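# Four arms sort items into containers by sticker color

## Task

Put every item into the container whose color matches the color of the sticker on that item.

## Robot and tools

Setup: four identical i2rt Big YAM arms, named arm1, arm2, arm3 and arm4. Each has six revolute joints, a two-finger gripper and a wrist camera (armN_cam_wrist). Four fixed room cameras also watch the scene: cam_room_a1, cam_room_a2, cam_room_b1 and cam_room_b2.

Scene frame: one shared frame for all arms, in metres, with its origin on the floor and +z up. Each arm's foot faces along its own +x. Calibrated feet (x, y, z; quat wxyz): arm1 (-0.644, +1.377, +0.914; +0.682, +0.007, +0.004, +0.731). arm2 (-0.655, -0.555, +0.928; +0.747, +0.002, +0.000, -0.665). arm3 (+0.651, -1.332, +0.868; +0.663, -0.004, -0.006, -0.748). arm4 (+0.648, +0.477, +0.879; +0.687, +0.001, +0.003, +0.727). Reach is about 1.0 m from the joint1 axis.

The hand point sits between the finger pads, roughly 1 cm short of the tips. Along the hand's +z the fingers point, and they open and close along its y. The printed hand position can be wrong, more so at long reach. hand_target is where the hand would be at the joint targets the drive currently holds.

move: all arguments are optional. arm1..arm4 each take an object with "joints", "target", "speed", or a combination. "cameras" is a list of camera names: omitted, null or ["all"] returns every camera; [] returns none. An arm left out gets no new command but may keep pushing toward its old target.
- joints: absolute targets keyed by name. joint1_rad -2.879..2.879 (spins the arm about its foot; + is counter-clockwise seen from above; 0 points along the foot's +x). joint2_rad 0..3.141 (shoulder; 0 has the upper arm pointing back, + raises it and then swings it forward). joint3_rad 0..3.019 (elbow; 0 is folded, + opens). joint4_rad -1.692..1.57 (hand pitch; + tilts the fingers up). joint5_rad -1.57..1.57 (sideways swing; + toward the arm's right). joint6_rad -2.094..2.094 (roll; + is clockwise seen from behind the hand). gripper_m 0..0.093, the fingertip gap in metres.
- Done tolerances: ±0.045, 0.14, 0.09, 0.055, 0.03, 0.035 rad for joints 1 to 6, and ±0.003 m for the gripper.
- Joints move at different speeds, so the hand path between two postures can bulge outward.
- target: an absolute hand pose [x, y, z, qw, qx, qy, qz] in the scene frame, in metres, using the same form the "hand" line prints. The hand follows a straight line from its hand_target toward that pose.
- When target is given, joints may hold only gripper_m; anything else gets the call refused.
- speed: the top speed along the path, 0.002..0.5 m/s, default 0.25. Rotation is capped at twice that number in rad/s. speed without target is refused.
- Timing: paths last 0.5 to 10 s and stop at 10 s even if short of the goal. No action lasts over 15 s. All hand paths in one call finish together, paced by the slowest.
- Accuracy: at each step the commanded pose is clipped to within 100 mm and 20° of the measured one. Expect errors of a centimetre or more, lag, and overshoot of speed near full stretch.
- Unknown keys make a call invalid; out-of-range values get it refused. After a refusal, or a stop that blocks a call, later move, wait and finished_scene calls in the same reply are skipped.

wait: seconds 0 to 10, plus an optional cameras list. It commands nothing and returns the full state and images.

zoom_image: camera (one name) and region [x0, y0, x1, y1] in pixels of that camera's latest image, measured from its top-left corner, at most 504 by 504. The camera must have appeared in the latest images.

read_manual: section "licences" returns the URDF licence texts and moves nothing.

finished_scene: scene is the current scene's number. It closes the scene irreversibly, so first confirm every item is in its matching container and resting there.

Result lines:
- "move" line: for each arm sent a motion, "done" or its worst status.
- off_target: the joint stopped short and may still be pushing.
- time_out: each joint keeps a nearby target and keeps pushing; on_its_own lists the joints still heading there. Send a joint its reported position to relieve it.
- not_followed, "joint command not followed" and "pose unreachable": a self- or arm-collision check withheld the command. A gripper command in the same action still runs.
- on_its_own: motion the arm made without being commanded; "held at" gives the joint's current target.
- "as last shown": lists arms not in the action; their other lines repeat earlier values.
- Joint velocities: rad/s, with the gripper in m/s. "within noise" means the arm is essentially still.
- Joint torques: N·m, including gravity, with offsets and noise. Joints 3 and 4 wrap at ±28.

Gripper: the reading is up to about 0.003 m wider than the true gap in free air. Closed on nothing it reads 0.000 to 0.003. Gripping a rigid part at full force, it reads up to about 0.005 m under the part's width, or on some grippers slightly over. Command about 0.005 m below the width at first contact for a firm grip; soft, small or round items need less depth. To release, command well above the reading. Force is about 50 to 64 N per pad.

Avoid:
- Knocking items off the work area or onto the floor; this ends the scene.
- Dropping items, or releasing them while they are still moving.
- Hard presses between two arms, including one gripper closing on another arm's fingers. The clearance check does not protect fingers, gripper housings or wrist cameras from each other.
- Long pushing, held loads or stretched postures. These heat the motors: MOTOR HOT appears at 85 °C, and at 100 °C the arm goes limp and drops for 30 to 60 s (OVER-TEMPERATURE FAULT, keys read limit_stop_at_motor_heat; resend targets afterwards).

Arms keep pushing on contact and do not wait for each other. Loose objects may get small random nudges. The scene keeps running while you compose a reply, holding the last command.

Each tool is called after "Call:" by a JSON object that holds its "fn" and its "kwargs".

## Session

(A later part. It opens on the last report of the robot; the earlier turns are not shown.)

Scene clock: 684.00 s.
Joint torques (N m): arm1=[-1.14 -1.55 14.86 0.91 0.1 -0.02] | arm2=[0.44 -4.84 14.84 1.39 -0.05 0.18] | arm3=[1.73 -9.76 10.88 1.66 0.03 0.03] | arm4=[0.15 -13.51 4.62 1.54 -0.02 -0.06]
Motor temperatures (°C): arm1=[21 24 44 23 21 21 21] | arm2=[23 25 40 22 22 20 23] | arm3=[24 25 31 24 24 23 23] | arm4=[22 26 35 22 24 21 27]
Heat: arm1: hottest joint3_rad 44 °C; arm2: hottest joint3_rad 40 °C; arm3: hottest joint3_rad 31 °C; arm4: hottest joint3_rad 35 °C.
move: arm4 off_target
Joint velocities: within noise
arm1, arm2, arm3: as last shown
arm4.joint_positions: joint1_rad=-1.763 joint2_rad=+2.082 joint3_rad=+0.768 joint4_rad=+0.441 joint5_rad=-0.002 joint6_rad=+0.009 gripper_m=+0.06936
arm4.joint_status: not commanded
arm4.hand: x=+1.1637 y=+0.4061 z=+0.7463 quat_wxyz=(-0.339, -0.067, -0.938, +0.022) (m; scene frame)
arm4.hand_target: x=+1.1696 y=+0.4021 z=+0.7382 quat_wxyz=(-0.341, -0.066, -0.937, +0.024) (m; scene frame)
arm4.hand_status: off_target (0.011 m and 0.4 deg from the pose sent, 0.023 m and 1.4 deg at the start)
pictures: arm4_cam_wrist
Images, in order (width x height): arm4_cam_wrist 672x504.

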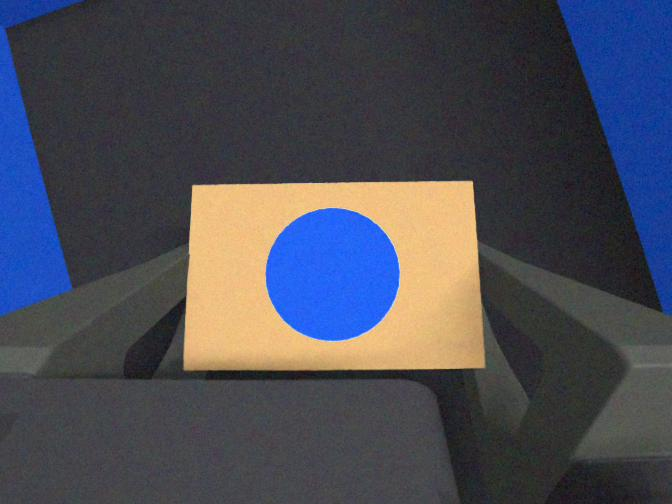

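Call:
{"fn": "move", "kwargs": {"arm4": {"target": [1.166, 0.404, 0.735, 0.3412, 0.0656, 0.9374, -0.0239], "speed": 0.04}, "cameras": []}}

Call:
{"fn": "move", "kwargs": {"arm4": {"joints": {"gripper_m": 0.075}}, "cameras": ["arm4_cam_wrist"]}}

Scene clock: 688.93 s.
Joint torques (N m): arm1=[-0.79 -1.2 14.95 1.16 0.05 -0.02] | arm2=[0.38 -4.95 14.86 1.4 -0.06 0.18] | arm3=[1.67 -9.88 10.86 1.63 0.04 0.02] | arm4=[0.5 -13.33 3.86 1.54 0.06 -0.06]
Motor temperatures (°C): arm1=[21 24 44 23 21 21 21] | arm2=[23 25 40 22 22 20 23] | arm3=[24 25 31 24 24 23 23] | arm4=[22 26 35 22 24 21 27]
Heat: arm1: hottest joint3_rad 44 °C; arm2: hottest joint3_rad 40 °C; arm3: hottest joint3_rad 31 °C; arm4: hottest joint3_rad 35 °C.
move: arm4 off_target
Joint velocities: within noise
arm1, arm2, arm3: as last shown
arm4.joint_positions: joint1_rad=-1.763 joint2_rad=+2.088 joint3_rad=+0.768 joint4_rad=+0.457 joint5_rad=-0.002 joint6_rad=+0.009 gripper_m=+0.06936
arm4.joint_status: not commanded
arm4.hand: x=+1.1653 y=+0.4059 z=+0.7462 quat_wxyz=(-0.344, -0.067, -0.936, +0.023) (m; scene frame)
arm4.hand_target: x=+1.1657 y=+0.4042 z=+0.7353 quat_wxyz=(-0.341, -0.066, -0.937, +0.024) (m; scene frame)
arm4.hand_status: off_target (0.011 m and 0.4 deg from the pose sent, 0.012 m and 0.4 deg at the start)
pictures: none
No camera images: "cameras" was empty.

Scene clock: 689.40 s.
Joint torques (N m): arm1=[-1.44 -1.67 14.89 0.96 0.04 -0.02] | arm2=[0.38 -5.01 14.86 1.4 -0.06 0.18] | arm3=[1.73 -9.82 10.84 1.63 0.03 0.02] | arm4=[0.09 -13.98 3.84 1.54 0.07 -0.02]
Motor temperatures (°C): arm1=[21 24 44 23 21 21 21] | arm2=[23 25 40 22 22 20 23] | arm3=[24 25 31 24 24 23 23] | arm4=[22 26 35 22 24 21 27]
Heat: arm1: hottest joint3_rad 44 °C; arm2: hottest joint3_rad 40 °C; arm3: hottest joint3_rad 31 °C; arm4: hottest joint3_rad 35 °C.
move: arm4 done
Joint velocities: within noise
arm1, arm2: as last shown
arm3.joint_positions: joint1_rad=+1.521 joint2_rad=+1.201 joint3_rad=+1.580 joint4_rad=-1.105 joint5_rad=+0.000 joint6_rad=-0.007 gripper_m=+0.09402
arm3.joint_status: not commanded
arm3.hand: x=+1.1305 y=-1.4080 z=+1.3550 quat_wxyz=(-0.409, -0.072, -0.909, +0.042) (m; scene frame)
arm3.hand_target: x=+1.1318 y=-1.4038 z=+1.3676 quat_wxyz=(-0.422, -0.070, -0.903, +0.040) (m; scene frame)
arm3.hand_status: not commanded
arm4.joint_positions: joint1_rad=-1.763 joint2_rad=+2.092 joint3_rad=+0.768 joint4_rad=+0.457 joint5_rad=-0.002 joint6_rad=+0.009 gripper_m=+0.07491
arm4.joint_status: all done
arm4.hand: x=+1.1642 y=+0.4061 z=+0.7441 quat_wxyz=(-0.342, -0.067, -0.937, +0.022) (m; scene frame)
arm4.hand_target: x=+1.1656 y=+0.4042 z=+0.7352 quat_wxyz=(-0.341, -0.066, -0.937, +0.024) (m; scene frame)
arm4.hand_status: not commanded
pictures: arm4_cam_wrist
Images, in order (width x height): arm4_cam_wrist 672x504.

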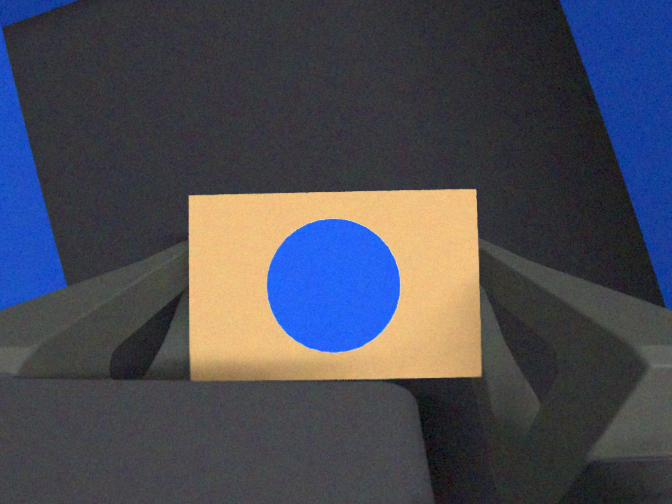

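Released. Open more, lift.

Call:
{"fn": "move", "kwargs": {"arm4": {"joints": {"gripper_m": 0.085}}, "cameras": []}}

Call:
{"fn": "move", "kwargs": {"arm4": {"target": [1.145, 0.408, 0.85, 0.3412, 0.0656, 0.9374, -0.0239], "speed": 0.08}, "cameras": []}}

Call:
{"fn": "move", "kwargs": {"arm4": {"target": [1.12, 0.41, 1.05, 0.3412, 0.0656, 0.9374, -0.0239], "speed": 0.2}, "cameras": ["arm4_cam_wrist", "cam_room_a2"]}}

Scene clock: 694.57 s.
Joint torques (N m): arm1=[-1.61 -1.08 14.91 0.9 0.06 0] | arm2=[0.5 -4.89 14.86 1.43 -0.05 0.18] | arm3=[1.67 -9.7 10.89 1.61 0.03 0.03] | arm4=[0.5 -14.15 3.75 1.65 0.07 -0.01]
Motor temperatures (°C): arm1=[21 24 44 23 21 21 21] | arm2=[23 25 41 22 22 20 23] | arm3=[24 25 31 24 24 23 23] | arm4=[22 25 34 22 24 21 26]
Heat: arm1: hottest joint3_rad 44 °C; arm2: hottest joint3_rad 41 °C; arm3: hottest joint3_rad 31 °C; arm4: hottest joint3_rad 34 °C.
move: arm4 done
Joint velocities: within noise
arm1, arm2, arm3: as last shown
arm4.joint_positions: joint1_rad=-1.763 joint2_rad=+2.092 joint3_rad=+0.768 joint4_rad=+0.457 joint5_rad=-0.002 joint6_rad=+0.009 gripper_m=+0.08489
arm4.joint_status: all done
arm4.hand: x=+1.1642 y=+0.4061 z=+0.7441 quat_wxyz=(-0.342, -0.067, -0.937, +0.022) (m; scene frame)
arm4.hand_target: x=+1.1656 y=+0.4042 z=+0.7352 quat_wxyz=(-0.341, -0.066, -0.937, +0.024) (m; scene frame)
arm4.hand_status: not commanded
pictures: none
No camera images: "cameras" was empty.

Scene clock: 696.63 s.
Joint torques (N m): arm1=[-0.79 -1.67 14.97 1.02 0.05 0.01] | arm2=[0.5 -4.89 14.86 1.4 -0.05 0.19] | arm3=[1.85 -9.82 10.88 1.65 0.03 0.01] | arm4=[0.44 -14.86 4.64 0.58 0.1 -0.05]
Motor temperatures (°C): arm1=[21 24 44 23 21 21 21] | arm2=[23 25 41 22 22 20 23] | arm3=[24 25 31 24 24 23 23] | arm4=[22 25 34 22 24 21 26]
Heat: arm1: hottest joint3_rad 44 °C; arm2: hottest joint3_rad 41 °C; arm3: hottest joint3_rad 31 °C; arm4: hottest joint3_rad 34 °C.
move: arm4 done
Joint velocities: within noise
arm1, arm2, arm3: as last shown
arm4.joint_positions: joint1_rad=-1.763 joint2_rad=+1.749 joint3_rad=+0.697 joint4_rad=+0.194 joint5_rad=-0.002 joint6_rad=+0.009 gripper_m=+0.08489
arm4.joint_status: not commanded
arm4.hand: x=+1.1491 y=+0.4086 z=+0.8504 quat_wxyz=(-0.346, -0.067, -0.936, +0.023) (m; scene frame)
arm4.hand_target: x=+1.1450 y=+0.4081 z=+0.8499 quat_wxyz=(-0.341, -0.066, -0.937, +0.024) (m; scene frame)
arm4.hand_status: done (0.004 m and 0.6 deg from the pose sent, 0.108 m and 0.3 deg at the start)
pictures: none
No camera images: "cameras" was empty.

Scene clock: 698.30 s.
Joint torques (N m): arm1=[-1.32 -1.26 14.98 0.94 0.06 0] | arm2=[0.44 -4.89 14.84 1.42 -0.05 0.19] | arm3=[1.79 -9.88 10.88 1.66 0.03 0.02] | arm4=[0.15 -9.64 11.34 0.57 -0.03 -0.07]
Motor temperatures (°C): arm1=[21 24 44 23 21 21 21] | arm2=[23 25 41 22 22 20 23] | arm3=[24 25 31 24 24 23 23] | arm4=[22 25 34 22 24 21 26]
Heat: arm1: hottest joint3_rad 44 °C; arm2: hottest joint3_rad 41 °C; arm3: hottest joint3_rad 31 °C; arm4: hottest joint3_rad 34 °C.
move: arm4 off_target
Joint velocities: within noise
arm1, arm2, arm3: as last shown
arm4.joint_positions: joint1_rad=-1.763 joint2_rad=+1.243 joint3_rad=+0.803 joint4_rad=-0.451 joint5_rad=-0.003 joint6_rad=+0.009 gripper_m=+0.08489
arm4.joint_status: not commanded
arm4.hand: x=+1.1085 y=+0.4150 z=+1.0339 quat_wxyz=(-0.330, -0.067, -0.941, +0.022) (m; scene frame)
arm4.hand_target: x=+1.1194 y=+0.4102 z=+1.0500 quat_wxyz=(-0.341, -0.066, -0.937, +0.024) (m; scene frame)
arm4.hand_status: off_target (0.020 m and 1.4 deg from the pose sent, 0.202 m and 0.6 deg at the start)
pictures: arm4_cam_wrist, cam_room_a2
Images, in order (width x height): arm4_cam_wrist 672x504, cam_room_a2 672x504.

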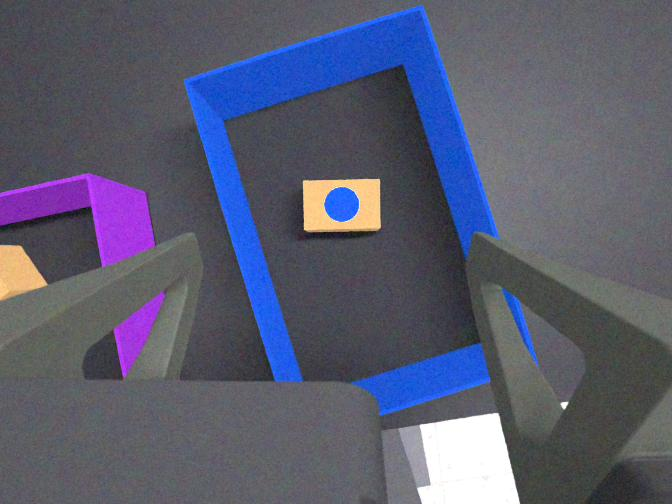

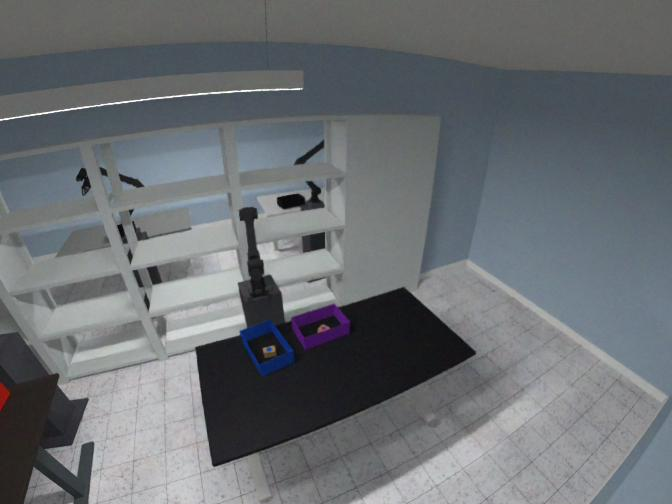

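Call:
{"fn": "finished_scene", "kwargs": {"scene": 1}}

The scene is finished: the task was done.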